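# Place one tray bread packet flat on each plate

## Task

Take bread packets from the tray and set exactly one lying flat on each plate, leaving the remaining two packets on the tray; the tray, basket and plates must stay roughly in their original places with the basket still standing upright, and at the end neither arm may be in contact with anything on the table.

## Robot and tools

Robot: two six-joint arms, left_arm and right_arm, each ending in a two-finger parallel gripper that carries a wrist camera and a chin camera. The bases sit near (-0.029, +0.281, +0.041) m for left_arm and (-0.048, -0.315, +0.003) m for right_arm, almost unrotated. Cameras: cam_head_left and cam_head_right on a fixed stand behind the arms, plus cam_left_wrist, cam_right_wrist, cam_left_wrist_chin and cam_right_wrist_chin, all 672x504, with calibration supplied.

Frames: the scene frame has its origin at table-top height midway between the arms; +x points out over the table, +y toward left_arm, +z up. Reported hand positions (metres) and quaternions (wxyz) use it. Each gripper has its own axes: fingers point along its +z and spread along its y. end_effector_position is the pinch point, roughly 1 cm short of the fingertips. Motion offsets are NOT in the scene frame; they run along the axes of that arm's current Hand target.

execute_actions(actions, cameras): actions is a list of actions; each action is a table of up to 15 rows, one per 1/30 s control step (a short table repeats its final row until step 15). Every row holds 14 numbers in [-1, 1]: left_arm dx, dy, dz, rx, ry, rz, opening, then right_arm's seven in the same order. The six pose numbers are an offset from the Hand target as it was when that action began, in the hand's own axes; 1.0 equals 0.6 m or 180 degrees, and rx, ry, rz are one rotation vector. All rows of one action refer to the same start, but each new action or call starts from the updated Hand target, so repeating an offset moves further. Opening is absolute: +1 fully open (0.094 m), -1 closed. To leave an arm alone, give it six zeros and its current opening (0 is itself an opening command). cameras: list of names, ["all"], or []; images come by default only with an empty actions list, which also reports the scene number and task.

move(target, speed, blend, opening_speed, grip_force, blocking, cameras): target is one 14-number row or a list of up to 15 rows, same layout and scale; every row is an offset from the Hand targets at the move's start, not from the previous row. Paths are straight, ignore obstacles and the other arm, and share a 10 s cap. speed: m/s, 0.002 to 2.9, default 0.25 (turns up to twice that in rad/s); one value or one per target. blend: corner rounding in m per target, 0 means stop at each. opening_speed: rate per second on the -1..+1 scale, at least 0.2; use it to close gently on squashable packets. grip_force: newtons per pad, 10 to 50, one value or one per arm; persists; lower values close slowly. blocking=false returns after about 0.5 s while motion continues. The result adds a "move:" line: done, off_target, moving, held or fault, plus limits such as paced (pose clipped) or held (steps withheld). Avoid paths passing close to an arm's own base; the elbow can whip round.

wait(seconds 0 to 3600, cameras): lets time pass with no new command; a running move carries on. stop(cameras): brakes the current move. zoom_image(camera, region [x0, y0, x1, y1] in pixels, at most 504 each way): magnifies part of a camera's newest image. read_manual(section="licences"): licence text only. finished_scene(scene): integer of the current scene; irreversible; after ending scene 1 issue no further calls in that reply.

Results: Hand target is the last commanded pose after clipping (orientation is limited each step to 40 degrees from the measured one); the next offsets count from it. Grippers often rest a few cm from it without any contact; send the remaining distance as a new offset. Tool commands shows current gripper commands. grip_measured is the finger opening on the -1..+1 scale; the last Joint positions entry per arm is opening in metres. Joint velocities may say within noise. Joint torques follow joint order; entries 1-3 wrap at ±28 N m. Actions calls also list step-by-step hand positions. MOTOR HOT appears at 75 °C; at 90 °C an over-temperature fault folds that arm and disables it; at 100 °C it collapses. Holding loads, stretching out, or pushing at an unreachable pose heats motors.

Gripping: squeeze builds about 1 N per 0.001 below the touch reading, then jumps to the force limit roughly 0.06 lower (more for soft items). To release, command an opening well above grip_measured.

Avoid: dropping packets or releasing them while moving, slamming or pressing hard, knocking anything off the table (fails the task), tipping the basket, arms touching each other or one gripper closing on the other's fingers, and the wrist-camera cable rubbing objects (counts as touching). Brief external pushes may nudge loose objects. Finish with both grippers clear of everything.

Each tool is called as a command line: name --argument value for each argument, lists and objects as JSON in quotes; but a table of rows of numbers goes row by row, as --pt "numbers of a row", without its own name.

## Session

execute_actions --actions '[]'

Scene clock: 0.00 s.
left_arm: end_effector_position=(+0.1824, +0.0564, +0.2730) grip_measured=+1.000 end_effector_quat_wxyz=(+0.570, +0.156, +0.723, -0.358) | right_arm: end_effector_position=(+0.2098, -0.1979, +0.1657) grip_measured=+1.000 end_effector_quat_wxyz=(+0.574, -0.028, +0.766, +0.290)
Joint positions: left_arm=[-0.9 0.639 0.317 0.226 -0.108 -0.358 0.094] | right_arm=[0.229 0.508 0.105 0.224 -0.215 0.392 0.094]
Joint velocities: within noise
Joint torques (N m): no reading
Heat: left arm: 31 °C; right arm: 32 °C.
Hand target: left_arm +0.1825, +0.0564, +0.2881; +0.582, +0.152, +0.710, -0.367 | right_arm +0.2096, -0.1979, +0.1687; +0.576, -0.029, +0.764, +0.290
Tool commands: left_gripper/opening=+1.0 right_gripper/opening=+1.0
camera_calibration:
cam_left_wrist: T_world_to_cam=[[-0.61152, -0.71211, 0.34489, 0.05961], [-0.58535, 0.11388, -0.80274, 0.3588], [0.53236, -0.69277, -0.48647, 0.16759]] pos_world=[0.15726, 0.11769, 0.34899]
cam_right_wrist: T_world_to_cam=[[0.39072, -0.82529, -0.40772, -0.17603], [-0.67321, 0.04589, -0.73803, 0.3087], [0.62779, 0.56285, -0.53766, 0.15924]] pos_world=[0.17663, -0.24907, 0.24168]
cam_left_wrist_chin: T_world_to_cam=[[-0.62325, -0.7068, 0.33464, 0.06046], [0.05382, -0.46568, -0.88332, 0.23751], [0.78016, -0.53252, 0.32827, -0.08932]] pos_world=[0.09458, 0.10577, 0.21889]
cam_right_wrist_chin: T_world_to_cam=[[0.39743, -0.82005, -0.41179, -0.17545], [0.09896, 0.48444, -0.86921, 0.19912], [0.91228, 0.3047, 0.27368, -0.06596]] pos_world=[0.1102, -0.22024, 0.11888]

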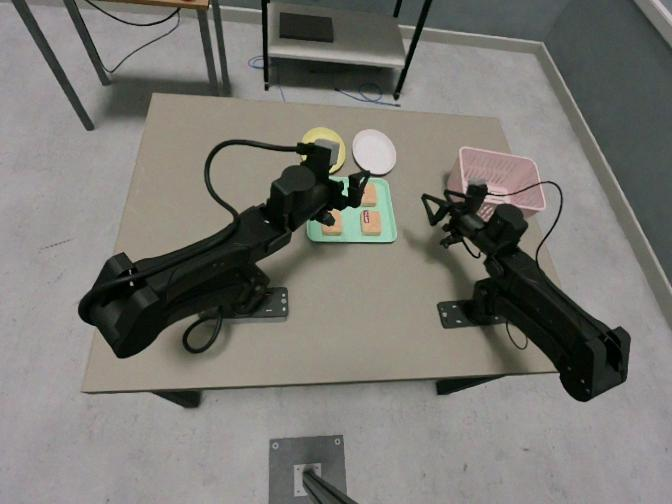

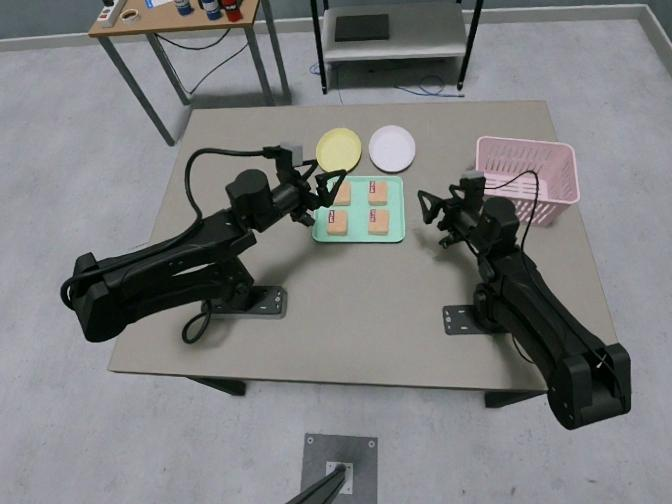

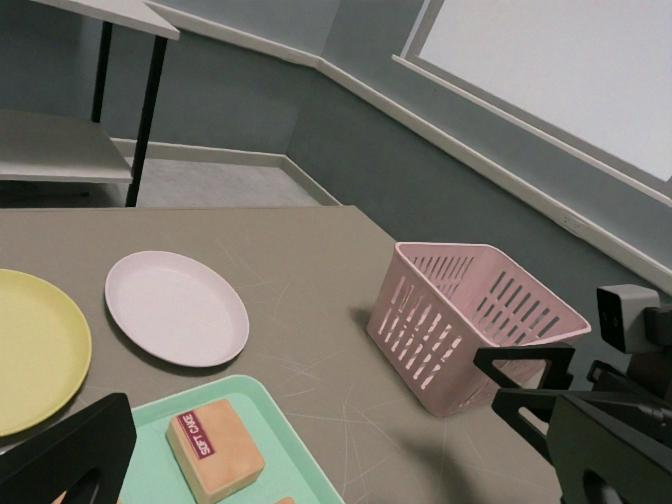

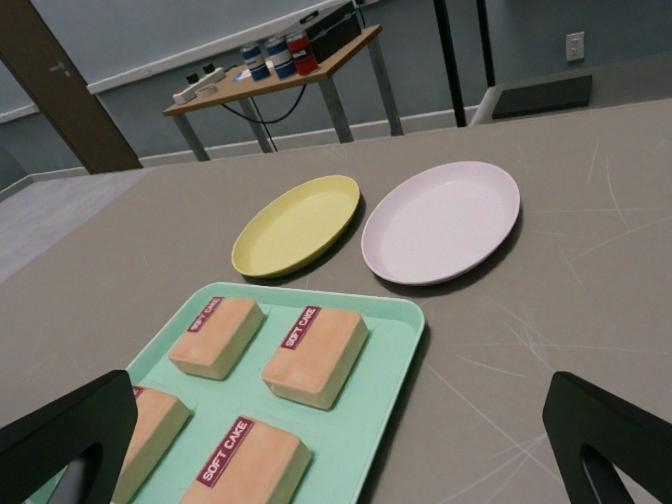

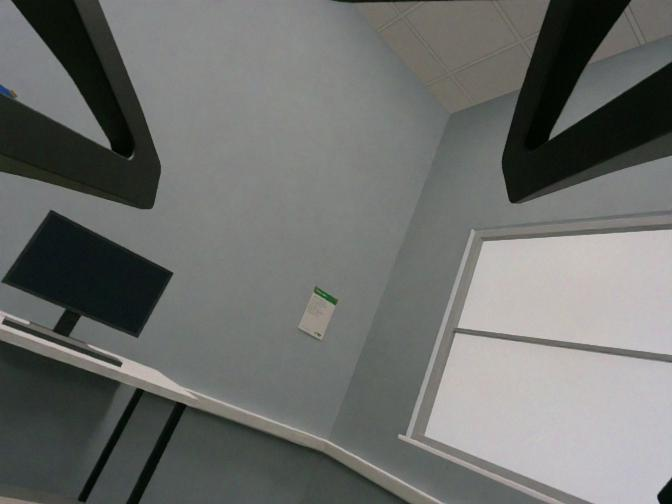

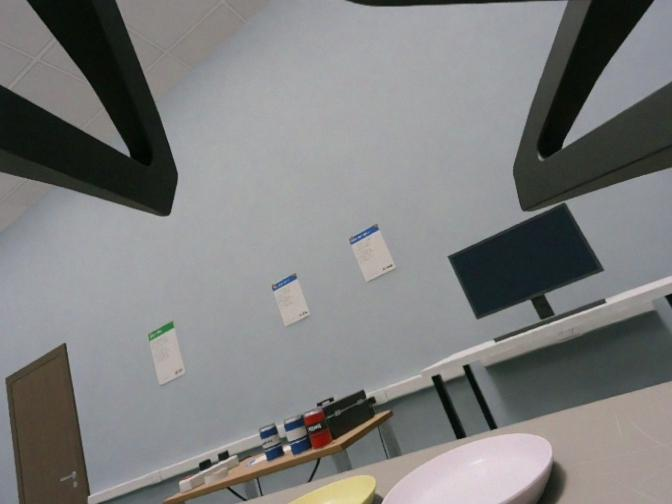

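move --target '[0.138,0.176,0.123,-0.259,0.411,-0.107,1,0,0,0,0,0,0,1]' --cameras '["cam_left_wrist","cam_head_right","cam_left_wrist_chin"]'

Scene clock: 45.20 s.
left_arm: end_effector_position=(+0.2742, +0.0634, +0.1657) grip_measured=+1.000 end_effector_quat_wxyz=(-0.003, +0.006, +1.000, +0.006) | right_arm: end_effector_position=(+0.2098, -0.1979, +0.1657) grip_measured=+1.000 end_effector_quat_wxyz=(+0.574, -0.028, +0.766, +0.290)
Joint positions: left_arm=[-0.646 1.98 1.796 -1.4 -0.006 -0.616 0.094] | right_arm=[0.229 0.508 0.105 0.224 -0.215 0.392 0.094]
Joint torques (N m): left_arm=[0.32 -8.13 8.92 -0.06 0.02 -0.07] | right_arm=[0.09 0.34 8.25 1.62 -0.02 0.03]
Heat: left arm: 34 °C; right arm: 37 °C.
Hand target: left_arm +0.2801, +0.0598, +0.1700; +0.000, +0.000, +1.000, +0.000 | right_arm +0.2096, -0.1979, +0.1687; +0.576, -0.029, +0.764, +0.290
Off the commanded pose: left_arm 0.008 m, 1 deg | right_arm 0.003 m, 0 deg.
move: done
cam_left_wrist: T_world_to_cam=[[-0.00365, -0.99924, -0.03875, 0.07285], [-0.90445, -0.01324, 0.42638, 0.21741], [-0.42657, 0.0366, -0.90372, 0.35725]] pos_world=[0.3493, 0.06259, 0.23298]
cam_left_wrist_chin: T_world_to_cam=[[-0.01581, -0.99949, -0.0276, 0.07057], [-0.89795, 0.02634, -0.43931, 0.29718], [0.43981, 0.01784, -0.89791, 0.13972]] pos_world=[0.20652, 0.06021, 0.25796]
Images, in order (width x height): cam_head_right 672x504, cam_left_wrist 672x504, cam_left_wrist_chin 672x504.

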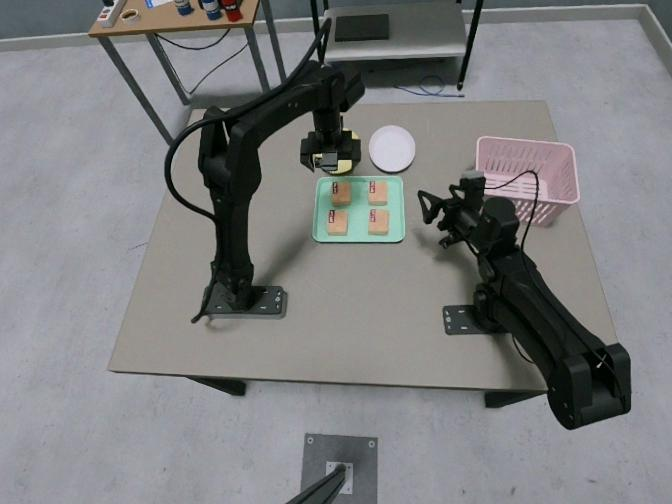

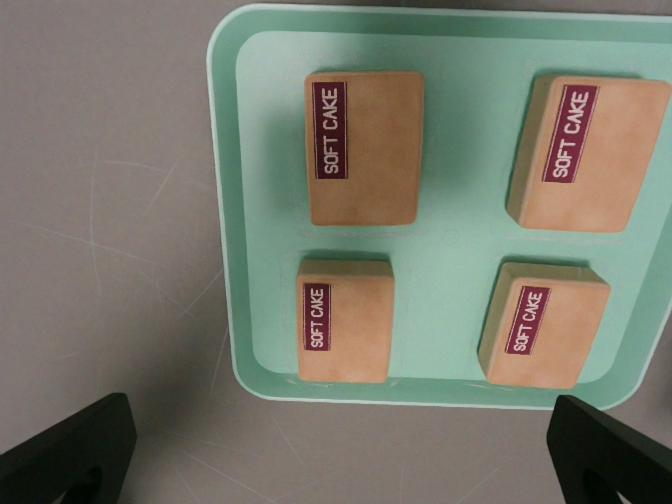

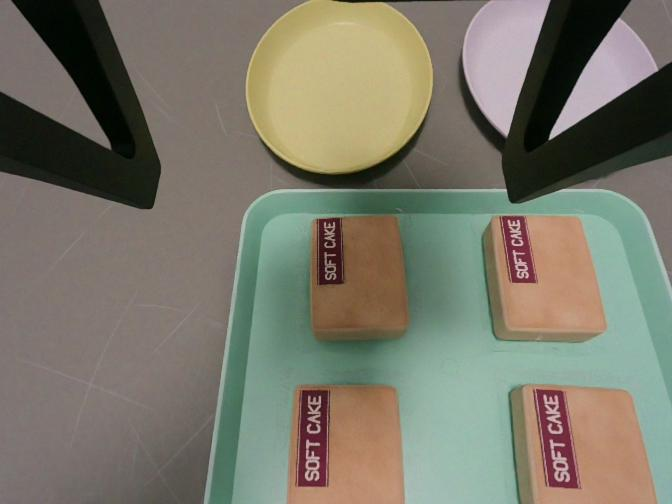

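move --pt "-0.05 -0.014 0.1 0 0 0 0.57 0 0 0 0 0 0 1" --pt "-0.05 -0.014 0.225 0 0 0 0.57 0 0 0 0 0 0 1" --speed 0.12 --cameras '["cam_left_wrist","cam_left_wrist_chin","cam_head_right"]'

Scene clock: 69.10 s.
left_arm: end_effector_position=(+0.3109, +0.0503, +0.0430) grip_measured=+0.572 end_effector_quat_wxyz=(+0.006, -0.001, +1.000, -0.001) | right_arm: end_effector_position=(+0.2098, -0.1979, +0.1657) grip_measured=+1.000 end_effector_quat_wxyz=(+0.574, -0.028, +0.766, +0.290)
Joint positions: left_arm=[-0.619 2.177 1.601 -0.983 -0.006 -0.604 0.074] | right_arm=[0.229 0.508 0.105 0.224 -0.215 0.392 0.094]
Joint torques (N m): left_arm=[0.31 -9.48 4.75 0.19 0.02 0.08] | right_arm=[0.09 0.35 8.25 1.63 -0.02 0.02]
Heat: left arm: 37 °C; right arm: 37 °C.
Hand target: left_arm +0.3101, +0.0516, +0.0350; +0.000, +0.000, +1.000, +0.000 | right_arm +0.2096, -0.1979, +0.1687; +0.576, -0.029, +0.764, +0.290
Off the commanded pose: left_arm 0.008 m, 1 deg | right_arm 0.003 m, 0 deg.
move: done
cam_left_wrist: T_world_to_cam=[[0.01183, -0.99962, -0.02479, 0.04966], [-0.91217, -0.02095, 0.40927, 0.30621], [-0.40964, 0.01777, -0.91208, 0.25853]] pos_world=[0.38463, 0.05146, 0.1117]
cam_left_wrist_chin: T_world_to_cam=[[-0.0005, -0.9999, -0.01388, 0.04922], [-0.88965, 0.00678, -0.45659, 0.27576], [0.45664, 0.01212, -0.88957, 0.00836]] pos_world=[0.24154, 0.04724, 0.13403]
Images, in order (width x height): cam_head_right 672x504, cam_left_wrist 672x504, cam_left_wrist_chin 672x504.

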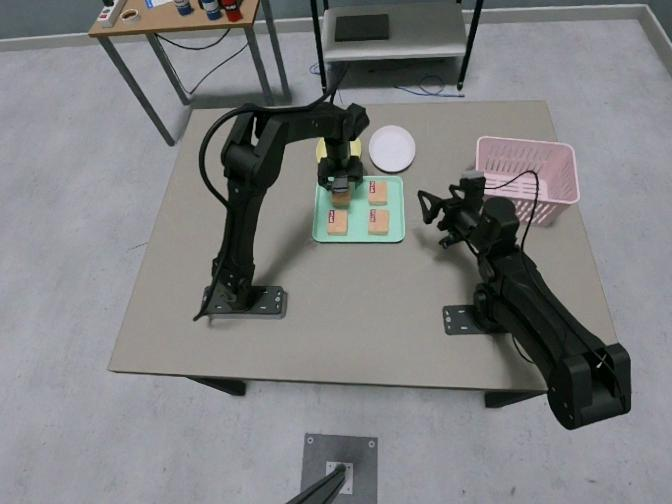

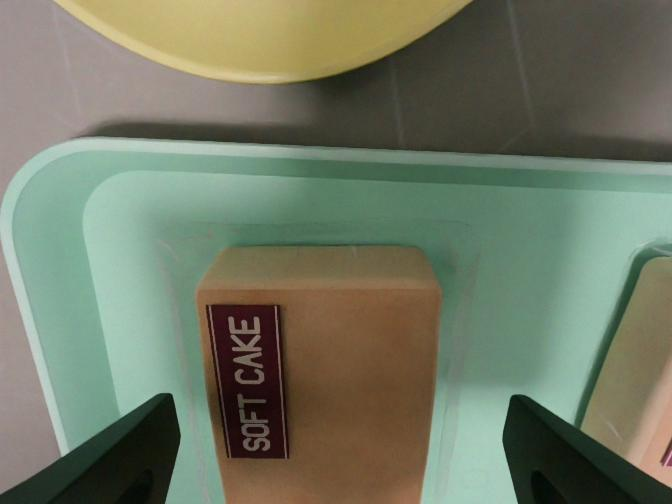

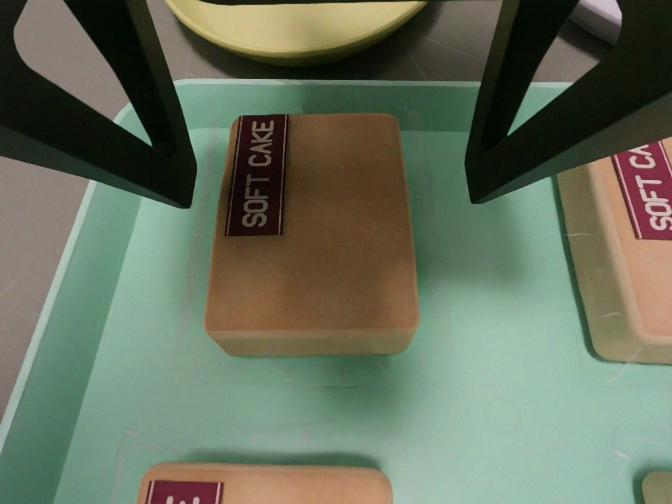

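move --pt "0 0.008 0.023 0 0 0 0.57 0 0 0 0 0 0 1" --pt "0 0.008 0.023 0 0 0 -0.1 0 0 0 0 0 0 1" --speed 0.06 --grip_force 20 --cameras '["cam_left_wrist_chin"]'

Scene clock: 78.17 s.
left_arm: end_effector_position=(+0.3109, +0.0540, +0.0299) grip_measured=+0.136 end_effector_quat_wxyz=(+0.006, -0.001, +1.000, -0.001) | right_arm: end_effector_position=(+0.2098, -0.1979, +0.1657) grip_measured=+1.000 end_effector_quat_wxyz=(+0.574, -0.028, +0.766, +0.290)
Joint positions: left_arm=[-0.611 2.187 1.561 -0.933 -0.005 -0.594 0.053] | right_arm=[0.229 0.508 0.105 0.224 -0.215 0.392 0.094]
Joint torques (N m): left_arm=[0.43 -9.43 4.57 0.22 0.01 0.08] | right_arm=[0.09 0.35 8.24 1.62 -0.02 0.02]
Heat: left arm: 35 °C; right arm: 37 °C.
Hand target: left_arm +0.3101, +0.0563, +0.0213; +0.000, +0.000, +1.000, +0.000 | right_arm +0.2096, -0.1979, +0.1687; +0.576, -0.029, +0.764, +0.290
Off the commanded pose: left_arm 0.009 m, 1 deg | right_arm 0.003 m, 0 deg.
grip_force (N): 20, 20
move: done
cam_left_wrist_chin: T_world_to_cam=[[-0.00211, -0.99992, -0.01245, 0.05326], [-0.8895, 0.00756, -0.45687, 0.26966], [0.45693, 0.01011, -0.88945, -0.00342]] pos_world=[0.24154, 0.05125, 0.12083]

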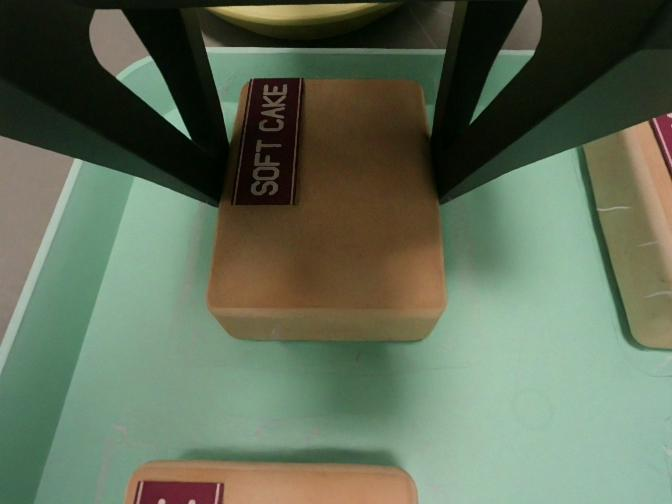

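move --pt "0 0 -0.15 0 0 0 -0.1 0 0 0 0 0 0 1" --pt "-0.288 0.017 -0.15 0 0 0 -0.1 0 0 0 0 0 0 1" --speed 0.15 --cameras '["cam_left_wrist_chin","cam_left_wrist","cam_head_right"]'

Scene clock: 92.93 s.
left_arm: end_effector_position=(+0.4791, +0.0691, +0.1120) grip_measured=-0.098 end_effector_quat_wxyz=(+0.101, -0.004, +0.994, -0.041) | right_arm: end_effector_position=(+0.2098, -0.1979, +0.1657) grip_measured=+1.000 end_effector_quat_wxyz=(+0.574, -0.028, +0.766, +0.290)
Joint positions: left_arm=[-0.416 2.714 2.828 -1.467 -0.004 -0.406 0.042] | right_arm=[0.229 0.508 0.105 0.224 -0.215 0.392 0.094]
Joint torques (N m): left_arm=[-0.12 -12.22 8.9 0.38 0 0.07] | right_arm=[0.09 0.34 8.25 1.63 -0.02 0.03]
Heat: left arm: 35 °C; right arm: 37 °C.
Hand target: left_arm +0.4829, +0.0664, +0.1114; +0.000, +0.000, +1.000, +0.000 | right_arm +0.2096, -0.1979, +0.1687; +0.576, -0.029, +0.764, +0.290
Off the commanded pose: left_arm 0.005 m, 12 deg | right_arm 0.003 m, 0 deg.
elbow stopped short (left arm): the move would have taken joint 3 (elbow) straighter than the controller allows.
grip_force (N): 20, 20
move: off_target (left_arm)
cam_left_wrist: T_world_to_cam=[[0.0141, -0.99824, 0.05757, 0.05783], [-0.97305, -0.00045, 0.23058, 0.47964], [-0.23015, -0.05927, -0.97135, 0.31594]] pos_world=[0.53861, 0.07667, 0.19297]
cam_left_wrist_chin: T_world_to_cam=[[-0.00014, -0.99782, 0.06594, 0.05988], [-0.78753, -0.04053, -0.61494, 0.4289], [0.61627, -0.05202, -0.78581, -0.09106]] pos_world=[0.3939, 0.0724, 0.18824]
Images, in order (width x height): cam_head_right 672x504, cam_left_wrist 672x504, cam_left_wrist_chin 672x504.

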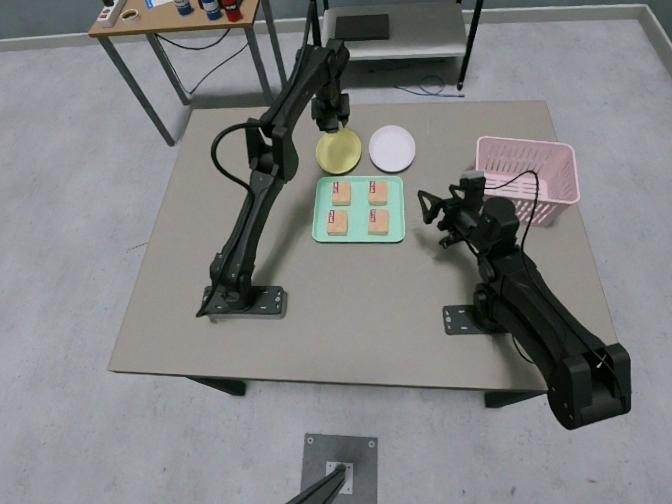

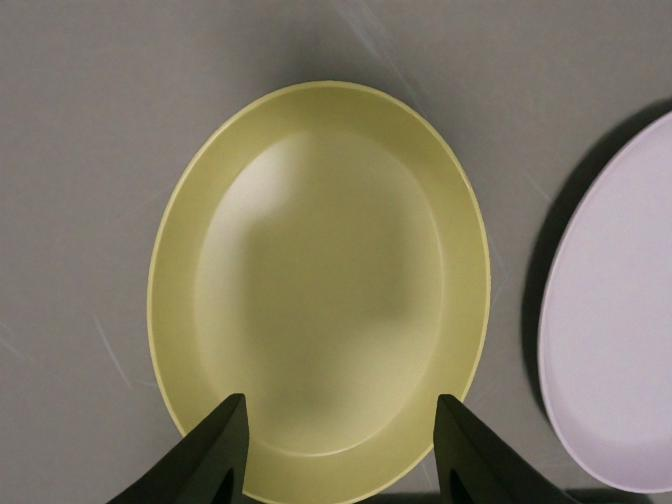

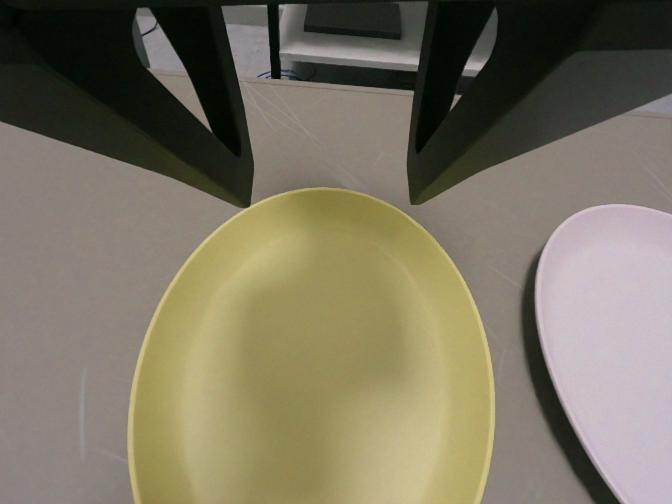

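move --pt "0.3 -0.0165 0 0 -0.111 0 0.57 0 0 0 0 0 0 1" --pt "0.3 -0.0165 0.148 0 -0.111 0 0.57 0 0 0 0 0 0 1" --pt "0.3 -0.0165 0.148 0 -0.111 0 0.0 0 0 0 0 0 0 1" --speed 0.15 --grip_force 50 --opening_speed 0.5 --cameras '["cam_left_wrist_chin"]'

Scene clock: 120.13 s.
left_arm: end_effector_position=(+0.3054, +0.0554, +0.0300) grip_measured=+0.009 end_effector_quat_wxyz=(+0.179, +0.001, +0.984, -0.003) | right_arm: end_effector_position=(+0.2098, -0.1979, +0.1657) grip_measured=+1.000 end_effector_quat_wxyz=(+0.574, -0.028, +0.766, +0.290)
Joint positions: left_arm=[-0.713 1.964 1.146 -0.468 -0.222 -0.66 0.047] | right_arm=[0.229 0.508 0.105 0.224 -0.215 0.392 0.094]
Joint torques (N m): left_arm=[-0.12 -7.77 4.62 0.66 -0.12 -0.04] | right_arm=[0.08 0.34 8.25 1.63 -0.01 0.02]
Heat: left arm: 36 °C; right arm: 38 °C.
Hand target: left_arm +0.3030, +0.0566, +0.0226; +0.174, +0.000, +0.985, +0.000 | right_arm +0.2096, -0.1979, +0.1687; +0.576, -0.029, +0.764, +0.290
Off the commanded pose: left_arm 0.008 m, 1 deg | right_arm 0.003 m, 0 deg.
move: done
cam_left_wrist_chin: T_world_to_cam=[[-0.00141, -0.99995, -0.01005, 0.05438], [-0.68071, 0.00832, -0.7325, 0.20919], [0.73255, 0.0058, -0.68069, -0.09098]] pos_world=[0.20912, 0.05317, 0.09185]

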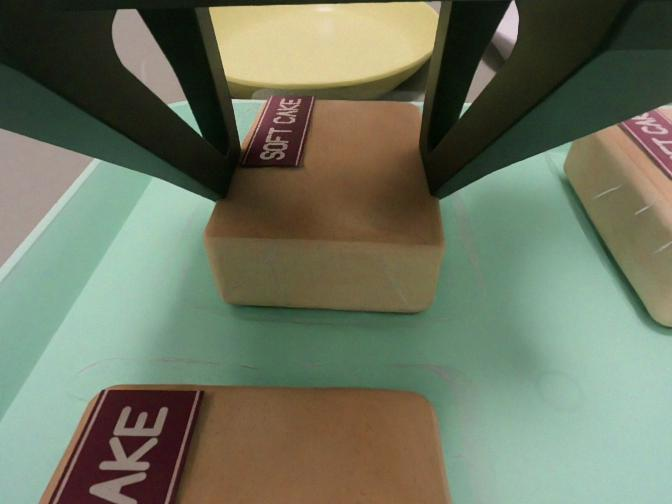

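move --pt "0 0 0 0 0 0 -0.15 0 0 0 0 0 0 1" --pt "0.047 0 -0.13 0 0 0 -0.15 0 0 0 0 0 0 1" --speed 0.1 --opening_speed 0.3 --cameras '["cam_left_wrist_chin"]'

Scene clock: 128.87 s.
left_arm: end_effector_position=(+0.2489, +0.0568, +0.0718) grip_measured=-0.148 end_effector_quat_wxyz=(+0.157, +0.004, +0.988, +0.009) | right_arm: end_effector_position=(+0.2098, -0.1979, +0.1657) grip_measured=+1.000 end_effector_quat_wxyz=(+0.574, -0.028, +0.766, +0.290)
Joint positions: left_arm=[-0.818 1.779 1.104 -0.684 -0.235 -0.766 0.04] | right_arm=[0.229 0.508 0.105 0.224 -0.215 0.392 0.094]
Joint torques (N m): left_arm=[-0.44 -11.26 5.11 0.39 -0.25 -0.08] | right_arm=[0.08 0.34 8.25 1.62 -0.02 0.02]
Heat: left arm: 35 °C; right arm: 38 °C.
Hand target: left_arm +0.2498, +0.0566, +0.0861; +0.173, +0.000, +0.985, +0.000 | right_arm +0.2096, -0.1979, +0.1687; +0.576, -0.029, +0.764, +0.290
Off the commanded pose: left_arm 0.014 m, 2 deg | right_arm 0.003 m, 0 deg.
move: off_target (left_arm)
cam_left_wrist_chin: T_world_to_cam=[[-0.00444, -0.99939, -0.03454, 0.05852], [-0.71319, 0.02737, -0.70044, 0.20613], [0.70096, 0.02153, -0.71288, -0.01182]] pos_world=[0.15556, 0.0531, 0.13797]

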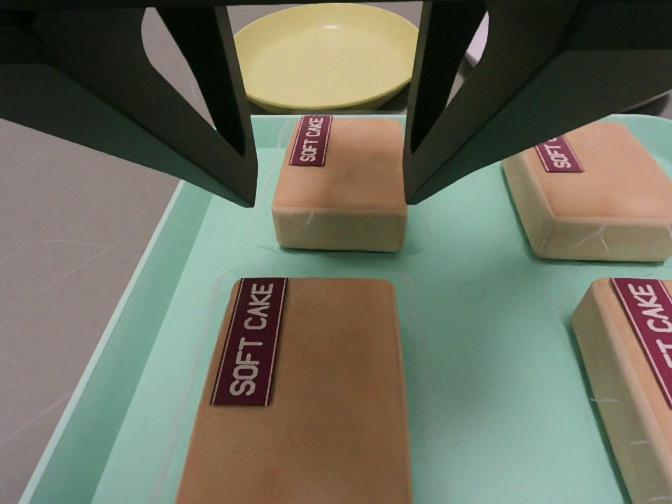

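move --pt "-0.099 -0.002 0 0 0 0 0.57 0 0 0 0 0 0 1" --pt "-0.049 -0.002 0.138 0 0 0 0.57 0 0 0 0 0 0 1" --pt "-0.049 -0.002 0.138 0 0 0 -0.2 0 0 0 0 0 0 1" --speed 0.1 --opening_speed 0.6 --cameras '["cam_left_wrist_chin"]'

execute_actions --actions '[]' --cameras '["cam_left_wrist"]'

Scene clock: 143.97 s.
left_arm: end_effector_position=(+0.3053, +0.0534, +0.0255) grip_measured=+0.022 end_effector_quat_wxyz=(+0.175, -0.002, +0.985, -0.003) | right_arm: end_effector_position=(+0.2098, -0.1979, +0.1657) grip_measured=+1.000 end_effector_quat_wxyz=(+0.574, -0.028, +0.766, +0.290)
Joint positions: left_arm=[-0.715 1.981 1.154 -0.467 -0.219 -0.67 0.048] | right_arm=[0.229 0.508 0.105 0.224 -0.215 0.392 0.094]
Joint torques (N m): left_arm=[0.29 -7.84 4.53 0.74 -0.14 0.08] | right_arm=[0.09 0.35 8.25 1.63 -0.02 0.03]
Heat: left arm: 34 °C; right arm: 38 °C.
Hand target: left_arm +0.3057, +0.0554, +0.0183; +0.173, +0.000, +0.985, +0.000 | right_arm +0.2096, -0.1979, +0.1687; +0.576, -0.029, +0.764, +0.290
Off the commanded pose: left_arm 0.007 m, 0 deg | right_arm 0.003 m, 0 deg.
move: done
cam_left_wrist_chin: T_world_to_cam=[[0.00407, -0.99995, -0.00915, 0.05061], [-0.687, 0.00385, -0.72665, 0.2079], [0.72665, 0.00925, -0.68695, -0.09224]] pos_world=[0.20964, 0.05065, 0.08817]

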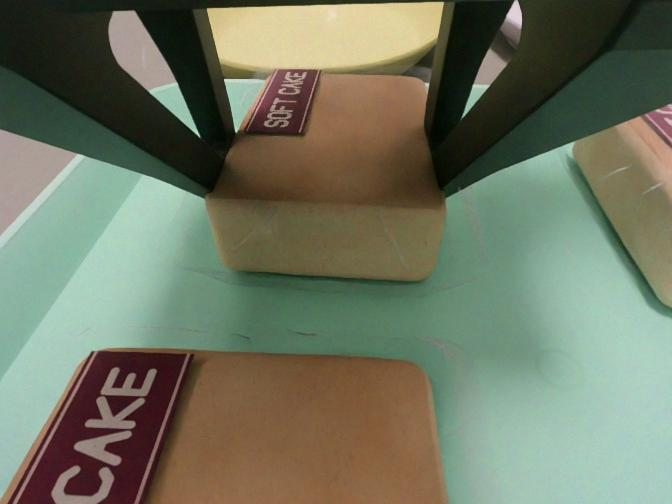

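Scene clock: 143.97 s.
left_arm: end_effector_position=(+0.3053, +0.0534, +0.0255) grip_measured=+0.022 end_effector_quat_wxyz=(+0.175, -0.002, +0.985, -0.003) | right_arm: end_effector_position=(+0.2098, -0.1979, +0.1657) grip_measured=+1.000 end_effector_quat_wxyz=(+0.574, -0.028, +0.766, +0.290)
Joint positions: left_arm=[-0.715 1.981 1.154 -0.467 -0.219 -0.67 0.048] | right_arm=[0.229 0.508 0.105 0.224 -0.215 0.392 0.094]
Joint velocities: within noise
Joint torques (N m): left_arm=[0.29 -7.84 4.53 0.74 -0.14 0.08] | right_arm=[0.09 0.35 8.25 1.63 -0.02 0.03]
Heat: left arm: 34 °C; right arm: 38 °C.
Hand target: left_arm +0.3057, +0.0554, +0.0183; +0.173, +0.000, +0.985, +0.000 | right_arm +0.2096, -0.1979, +0.1687; +0.576, -0.029, +0.764, +0.290
Tool commands: left_gripper/opening=-0.2 right_gripper/opening=+1.0
Off the commanded pose: left_arm 0.007 m, 0 deg | right_arm 0.003 m, 0 deg.
camera_calibration:
cam_left_wrist: T_world_to_cam=[[0.01934, -0.9997, -0.01522, 0.0499], [-0.99638, -0.02053, 0.08243, 0.34242], [-0.08272, 0.01357, -0.99648, 0.14277]] pos_world=[0.35203, 0.05498, 0.1148]
Images, in order (width x height): cam_left_wrist 672x504.

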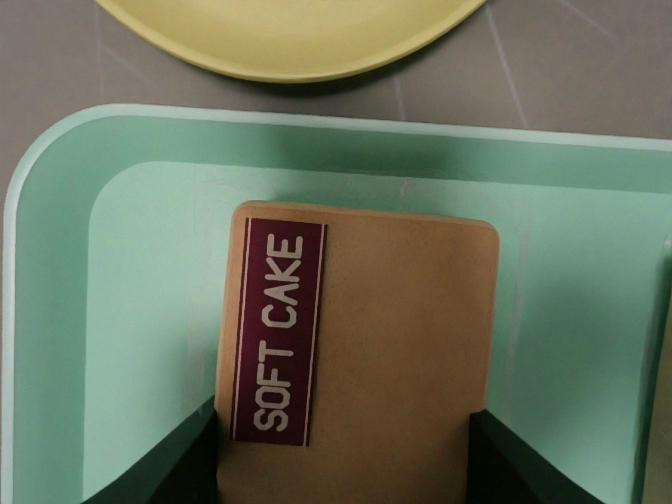

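move --pt "-0.051 0 -0.141 0 0 0 -0.2 0 0 0 0 0 0 1" --pt "-0.312 0.027 -0.029 0 0 0 -0.2 0 0 0 0 0 0 1" --speed 0.12 --cameras '["cam_left_wrist_chin","cam_left_wrist","cam_head_right"]'

Scene clock: 154.17 s.
left_arm: end_effector_position=(+0.4672, +0.0761, +0.0944) grip_measured=-0.025 end_effector_quat_wxyz=(+0.164, -0.002, +0.986, +0.005) | right_arm: end_effector_position=(+0.2098, -0.1979, +0.1657) grip_measured=+1.000 end_effector_quat_wxyz=(+0.574, -0.028, +0.766, +0.290)
Joint positions: left_arm=[-0.462 2.387 2.113 -1.003 -0.15 -0.426 0.046] | right_arm=[0.229 0.508 0.105 0.224 -0.215 0.392 0.094]
Joint torques (N m): left_arm=[-0.06 -11.41 9.91 0.56 -0.08 0.08] | right_arm=[0.09 0.34 8.24 1.63 -0.02 0.02]
Heat: left arm: 34 °C; right arm: 38 °C.
Hand target: left_arm +0.4756, +0.0715, +0.0987; +0.173, +0.000, +0.985, +0.000 | right_arm +0.2096, -0.1979, +0.1687; +0.576, -0.029, +0.764, +0.290
Off the commanded pose: left_arm 0.011 m, 1 deg | right_arm 0.003 m, 0 deg.
move: off_target (left_arm)
cam_left_wrist: T_world_to_cam=[[0.02317, -0.99922, -0.03205, 0.07026], [-0.99417, -0.0264, 0.10451, 0.49574], [-0.10527, 0.02944, -0.99401, 0.23356]] pos_world=[0.51582, 0.07641, 0.1826]
cam_left_wrist_chin: T_world_to_cam=[[0.00804, -0.99964, -0.02553, 0.07293], [-0.70324, 0.01249, -0.71085, 0.37446], [0.71091, 0.02367, -0.70288, -0.15495]] pos_world=[0.37291, 0.0719, 0.15913]
Images, in order (width x height): cam_head_right 672x504, cam_left_wrist 672x504, cam_left_wrist_chin 672x504.

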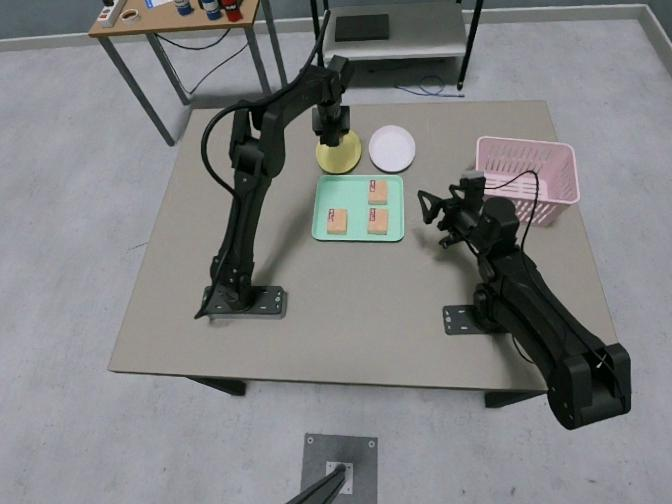

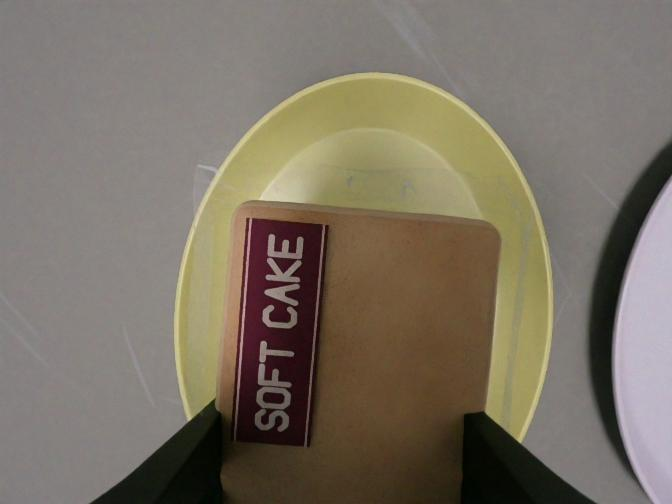

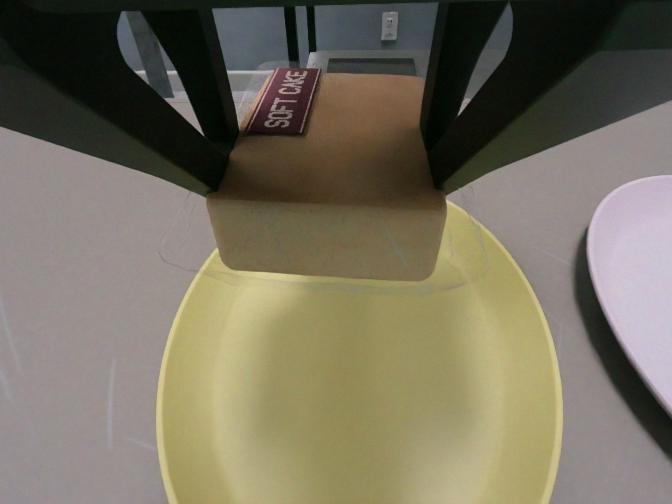

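move --pt "-0.004 -0.01 0.037 0 0 0 -0.2 0 0 0 0 0 0 1" --pt "0.0245 -0.01 0.117 0 0 0 -0.2 0 0 0 0 0 0 1" --speed 0.06 --cameras '["cam_left_wrist_chin","cam_left_wrist"]'

Scene clock: 173.27 s.
left_arm: end_effector_position=(+0.4855, +0.0673, +0.0382) grip_measured=-0.025 end_effector_quat_wxyz=(+0.175, -0.003, +0.984, +0.000) | right_arm: end_effector_position=(+0.2098, -0.1979, +0.1657) grip_measured=+1.000 end_effector_quat_wxyz=(+0.574, -0.028, +0.766, +0.290)
Joint positions: left_arm=[-0.462 2.493 2.073 -0.83 -0.15 -0.426 0.046] | right_arm=[0.229 0.508 0.105 0.224 -0.215 0.392 0.094]
Joint torques (N m): left_arm=[-0.24 -12.05 5.5 0.82 -0.08 0.05] | right_arm=[0.09 0.36 8.25 1.63 -0.02 0.02]
Heat: left arm: 35 °C; right arm: 38 °C.
Hand target: left_arm +0.4858, +0.0655, +0.0277; +0.173, +0.000, +0.985, +0.000 | right_arm +0.2096, -0.1979, +0.1687; +0.576, -0.029, +0.764, +0.290
Off the commanded pose: left_arm 0.011 m, 0 deg | right_arm 0.003 m, 0 deg.
move: off_target (left_arm)
cam_left_wrist: T_world_to_cam=[[0.02379, -0.99951, -0.02015, 0.05854], [-0.99638, -0.02535, 0.08112, 0.5216], [-0.08159, 0.01815, -0.9965, 0.16922]] pos_world=[0.53212, 0.06866, 0.1275]
cam_left_wrist_chin: T_world_to_cam=[[0.00842, -0.99987, -0.01402, 0.06195], [-0.68614, 0.00442, -0.72745, 0.34051], [0.72742, 0.01574, -0.68601, -0.21545]] pos_world=[0.38984, 0.06383, 0.10077]
Images, in order (width x height): cam_left_wrist 672x504, cam_left_wrist_chin 672x504.

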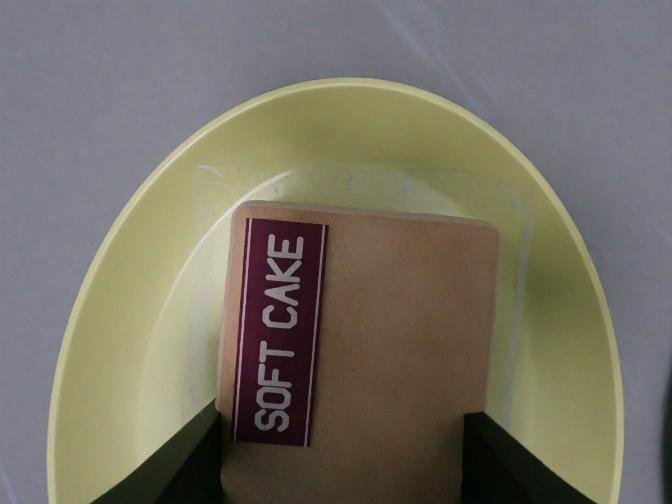

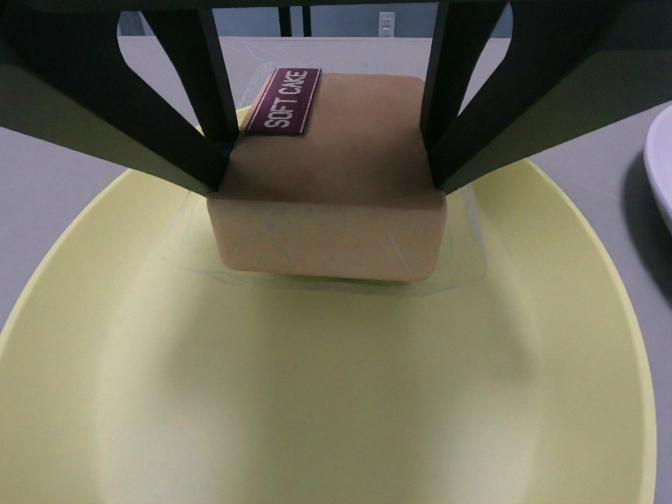

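move --pt "0.0275 0.002 0.008 0 0 0 -0.2 0 0 0 0 0 0 1" --speed 0.04 --cameras '["cam_left_wrist_chin","cam_left_wrist"]'

Scene clock: 180.00 s.
left_arm: end_effector_position=(+0.4826, +0.0680, +0.0247) grip_measured=-0.025 end_effector_quat_wxyz=(+0.187, -0.003, +0.982, -0.001) | right_arm: end_effector_position=(+0.2098, -0.1979, +0.1657) grip_measured=+1.000 end_effector_quat_wxyz=(+0.574, -0.028, +0.766, +0.290)
Joint positions: left_arm=[-0.466 2.472 1.97 -0.728 -0.159 -0.426 0.046] | right_arm=[0.229 0.508 0.105 0.224 -0.215 0.392 0.094]
Joint torques (N m): left_arm=[-0.7 -13.85 3.37 0.61 -0.03 -0.04] | right_arm=[0.1 0.35 8.25 1.63 -0.02 0.02]
Heat: left arm: 34 °C; right arm: 38 °C.
Hand target: left_arm +0.4720, +0.0668, +0.0176; +0.174, +0.000, +0.985, +0.000 | right_arm +0.2096, -0.1979, +0.1687; +0.576, -0.029, +0.764, +0.290
Off the commanded pose: left_arm 0.013 m, 2 deg | right_arm 0.003 m, 0 deg.
move: off_target (left_arm)
cam_left_wrist: T_world_to_cam=[[0.023, -0.99957, -0.01844, 0.05933], [-0.99799, -0.02404, 0.05857, 0.52101], [-0.05899, 0.01705, -0.99811, 0.14469]] pos_world=[0.52714, 0.06936, 0.115]
cam_left_wrist_chin: T_world_to_cam=[[0.00755, -0.99989, -0.0126, 0.06289], [-0.66949, 0.0043, -0.74281, 0.32101], [0.74278, 0.01404, -0.66939, -0.23026]] pos_world=[0.38547, 0.06474, 0.08511]
Images, in order (width x height): cam_left_wrist 672x504, cam_left_wrist_chin 672x504.

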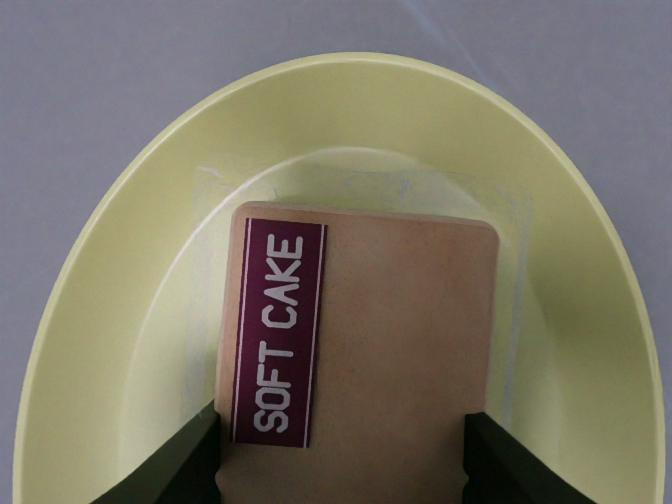

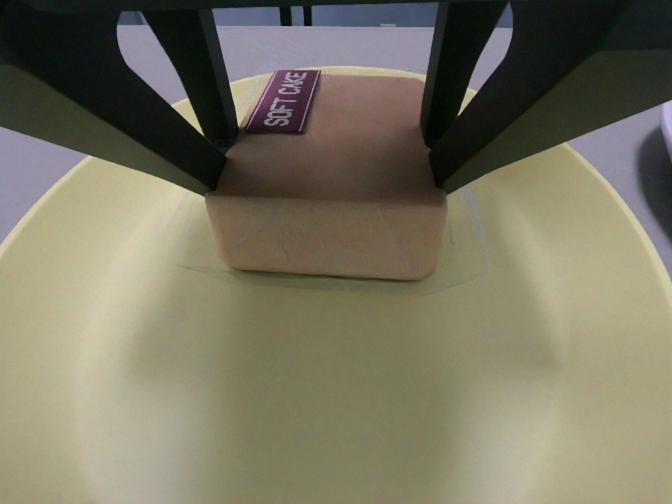

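move --pt "0 0 0 0 0 0 0.45 0 0 0 0 0 0 1" --pt "-0.068 0 -0.188 0 0 0 0.45 0 0 0 0 0 0 1" --pt "0.15 0.3 -0.32 0 0 0 0.45 0 0 0 0 0 0 1" --speed '[0.1,0.1,0.25]' --opening_speed 0.4 --cameras '["cam_head_right"]'

zoom_image --camera "cam_head_right" --region '[290, 100, 450, 260]'

Scene clock: 193.60 s.
left_arm: end_effector_position=(+0.3192, +0.2465, +0.1544) grip_measured=+0.450 end_effector_quat_wxyz=(+0.147, -0.001, +0.989, +0.006) | right_arm: end_effector_position=(+0.2098, -0.1979, +0.1657) grip_measured=+1.000 end_effector_quat_wxyz=(+0.574, -0.028, +0.766, +0.290)
Joint positions: left_arm=[-0.146 1.601 1.244 -0.923 -0.05 -0.122 0.068] | right_arm=[0.229 0.508 0.105 0.224 -0.215 0.392 0.094]
Joint torques (N m): left_arm=[0.43 -10.09 5.33 0.77 0 0.08] | right_arm=[0.09 0.34 8.24 1.63 -0.02 0.02]
Heat: left arm: 34 °C; right arm: 38 °C.
Hand target: left_arm +0.3219, +0.2469, +0.1673; +0.173, +0.000, +0.985, +0.000 | right_arm +0.2096, -0.1979, +0.1687; +0.576, -0.029, +0.764, +0.290
Off the commanded pose: left_arm 0.013 m, 3 deg | right_arm 0.003 m, 0 deg.
move: off_target (left_arm)

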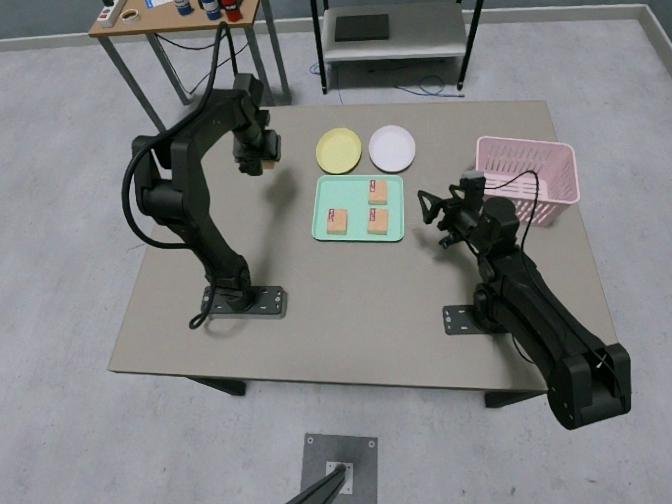

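Scaled by 3.150 from the camera's image (finer frame: 960x720).

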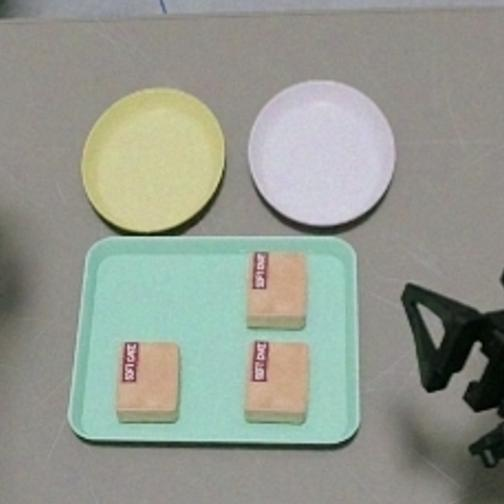

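execute_actions --actions '[]' --cameras '["cam_left_wrist","cam_left_wrist_chin"]'

Scene clock: 196.53 s.
left_arm: end_effector_position=(+0.3192, +0.2464, +0.1543) grip_measured=+0.450 end_effector_quat_wxyz=(+0.147, -0.001, +0.989, +0.006) | right_arm: end_effector_position=(+0.2098, -0.1979, +0.1657) grip_measured=+1.000 end_effector_quat_wxyz=(+0.574, -0.028, +0.766, +0.290)
Joint positions: left_arm=[-0.146 1.601 1.244 -0.923 -0.049 -0.121 0.068] | right_arm=[0.229 0.508 0.105 0.224 -0.215 0.392 0.094]
Joint velocities: within noise
Joint torques (N m): left_arm=[0.43 -10.09 5.31 0.77 0.01 0.08] | right_arm=[0.09 0.34 8.25 1.62 -0.02 0.02]
Heat: left arm: 34 °C; right arm: 38 °C.
Hand target: left_arm +0.3218, +0.2469, +0.1672; +0.173, +0.000, +0.985, +0.000 | right_arm +0.2096, -0.1979, +0.1687; +0.576, -0.029, +0.764, +0.290
Tool commands: left_gripper/opening=+0.45 right_gripper/opening=+1.0
Off the commanded pose: left_arm 0.013 m, 3 deg | right_arm 0.003 m, 0 deg.
camera_calibration:
cam_left_wrist: T_world_to_cam=[[0.01896, -0.99922, -0.03473, 0.24754], [-0.99003, -0.02361, 0.13888, 0.33963], [-0.13959, 0.03175, -0.9897, 0.28227]] pos_world=[0.37095, 0.24641, 0.2408]
cam_left_wrist_chin: T_world_to_cam=[[0.00404, -0.99961, -0.02772, 0.24755], [-0.72744, 0.01609, -0.68598, 0.31403], [0.68616, 0.02293, -0.72709, 0.00019]] pos_world=[0.22731, 0.2424, 0.22242]
Images, in order (width x height): cam_left_wrist 672x504, cam_left_wrist_chin 672x504.

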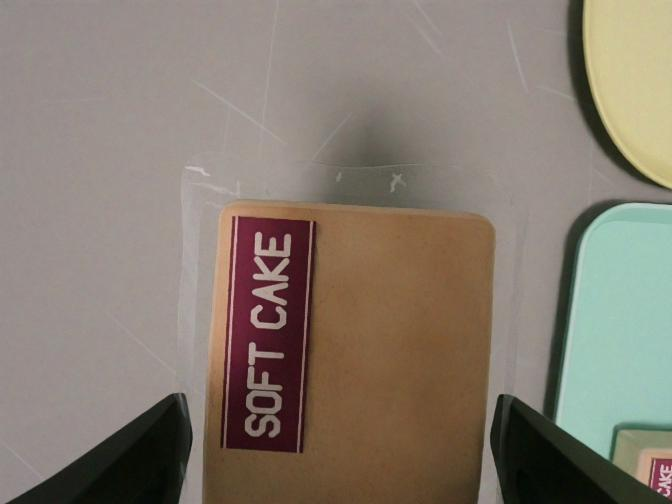

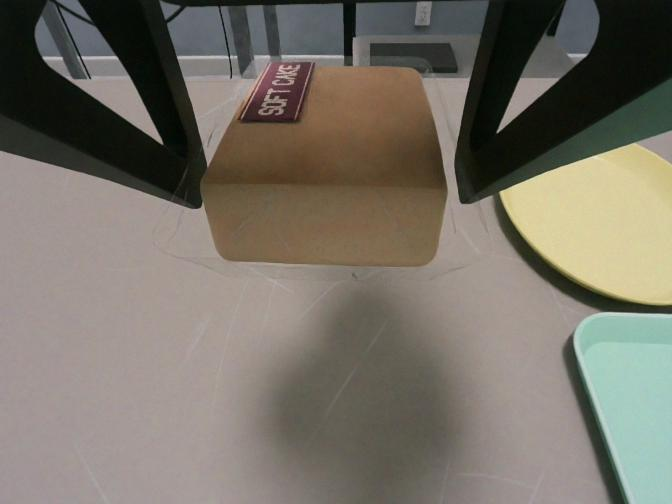

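move --pt "-0.206 -0.3 0.193 0 0 0 0.3 0 0 0 0 0 0 1" --pt "-0.151 -0.3 0.314 0 0 0 0.3 0 0 0 0 0 0 1" --pt "-0.151 -0.3 0.314 0 0 0 0.75 0 0 0 0 0 0 1" --pt "-0.181 -0.3 0.24 0 0 0 0.75 0 0 0 0 0 0 1" --speed '[0.2,0.07,0.1,0.06]' --opening_speed 0.5 --cameras '["cam_left_wrist","cam_left_wrist_chin"]'

Scene clock: 218.17 s.
left_arm: end_effector_position=(+0.4599, +0.0723, +0.0420) grip_measured=+0.748 end_effector_quat_wxyz=(+0.142, +0.004, +0.990, +0.008) | right_arm: end_effector_position=(+0.2098, -0.1979, +0.1657) grip_measured=+1.000 end_effector_quat_wxyz=(+0.574, -0.028, +0.766, +0.290)
Joint positions: left_arm=[-0.469 2.44 2.011 -0.89 -0.136 -0.425 0.082] | right_arm=[0.229 0.508 0.105 0.224 -0.215 0.392 0.094]
Joint torques (N m): left_arm=[-0.35 -15.12 9.52 0.45 -0.22 -0.06] | right_arm=[0.09 0.34 8.27 1.62 -0.02 0.02]
Heat: left arm: 34 °C; right arm: 38 °C.
Hand target: left_arm +0.4731, +0.0668, +0.0689; +0.173, +0.000, +0.985, +0.000 | right_arm +0.2096, -0.1979, +0.1687; +0.576, -0.029, +0.764, +0.290
Off the commanded pose: left_arm 0.030 m, 4 deg | right_arm 0.003 m, 0 deg.
move: off_target (left_arm)
cam_left_wrist: T_world_to_cam=[[0.00919, -0.99918, -0.03949, 0.07168], [-0.98888, -0.01494, 0.14796, 0.48882], [-0.14842, 0.03769, -0.98821, 0.19984]] pos_world=[0.51238, 0.07139, 0.12799]
cam_left_wrist_chin: T_world_to_cam=[[-0.00571, -0.99946, -0.03233, 0.07446], [-0.73352, 0.02616, -0.67917, 0.34388], [0.67965, 0.01984, -0.73327, -0.1705]] pos_world=[0.36854, 0.06881, 0.11094]

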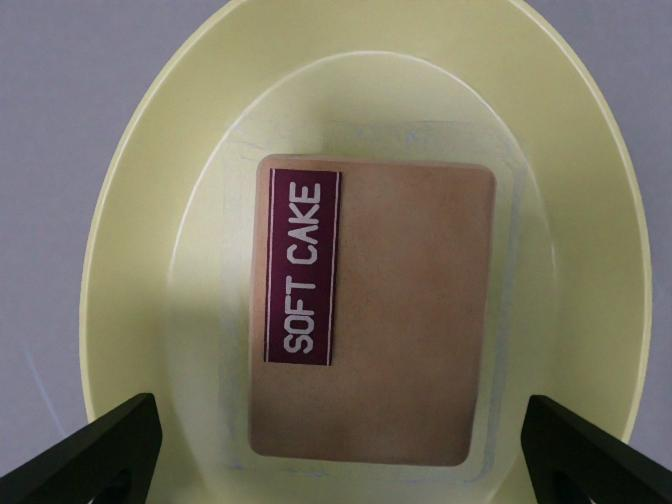

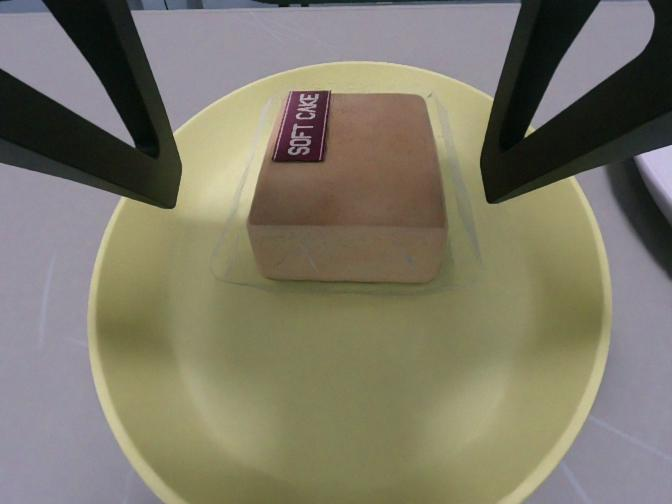

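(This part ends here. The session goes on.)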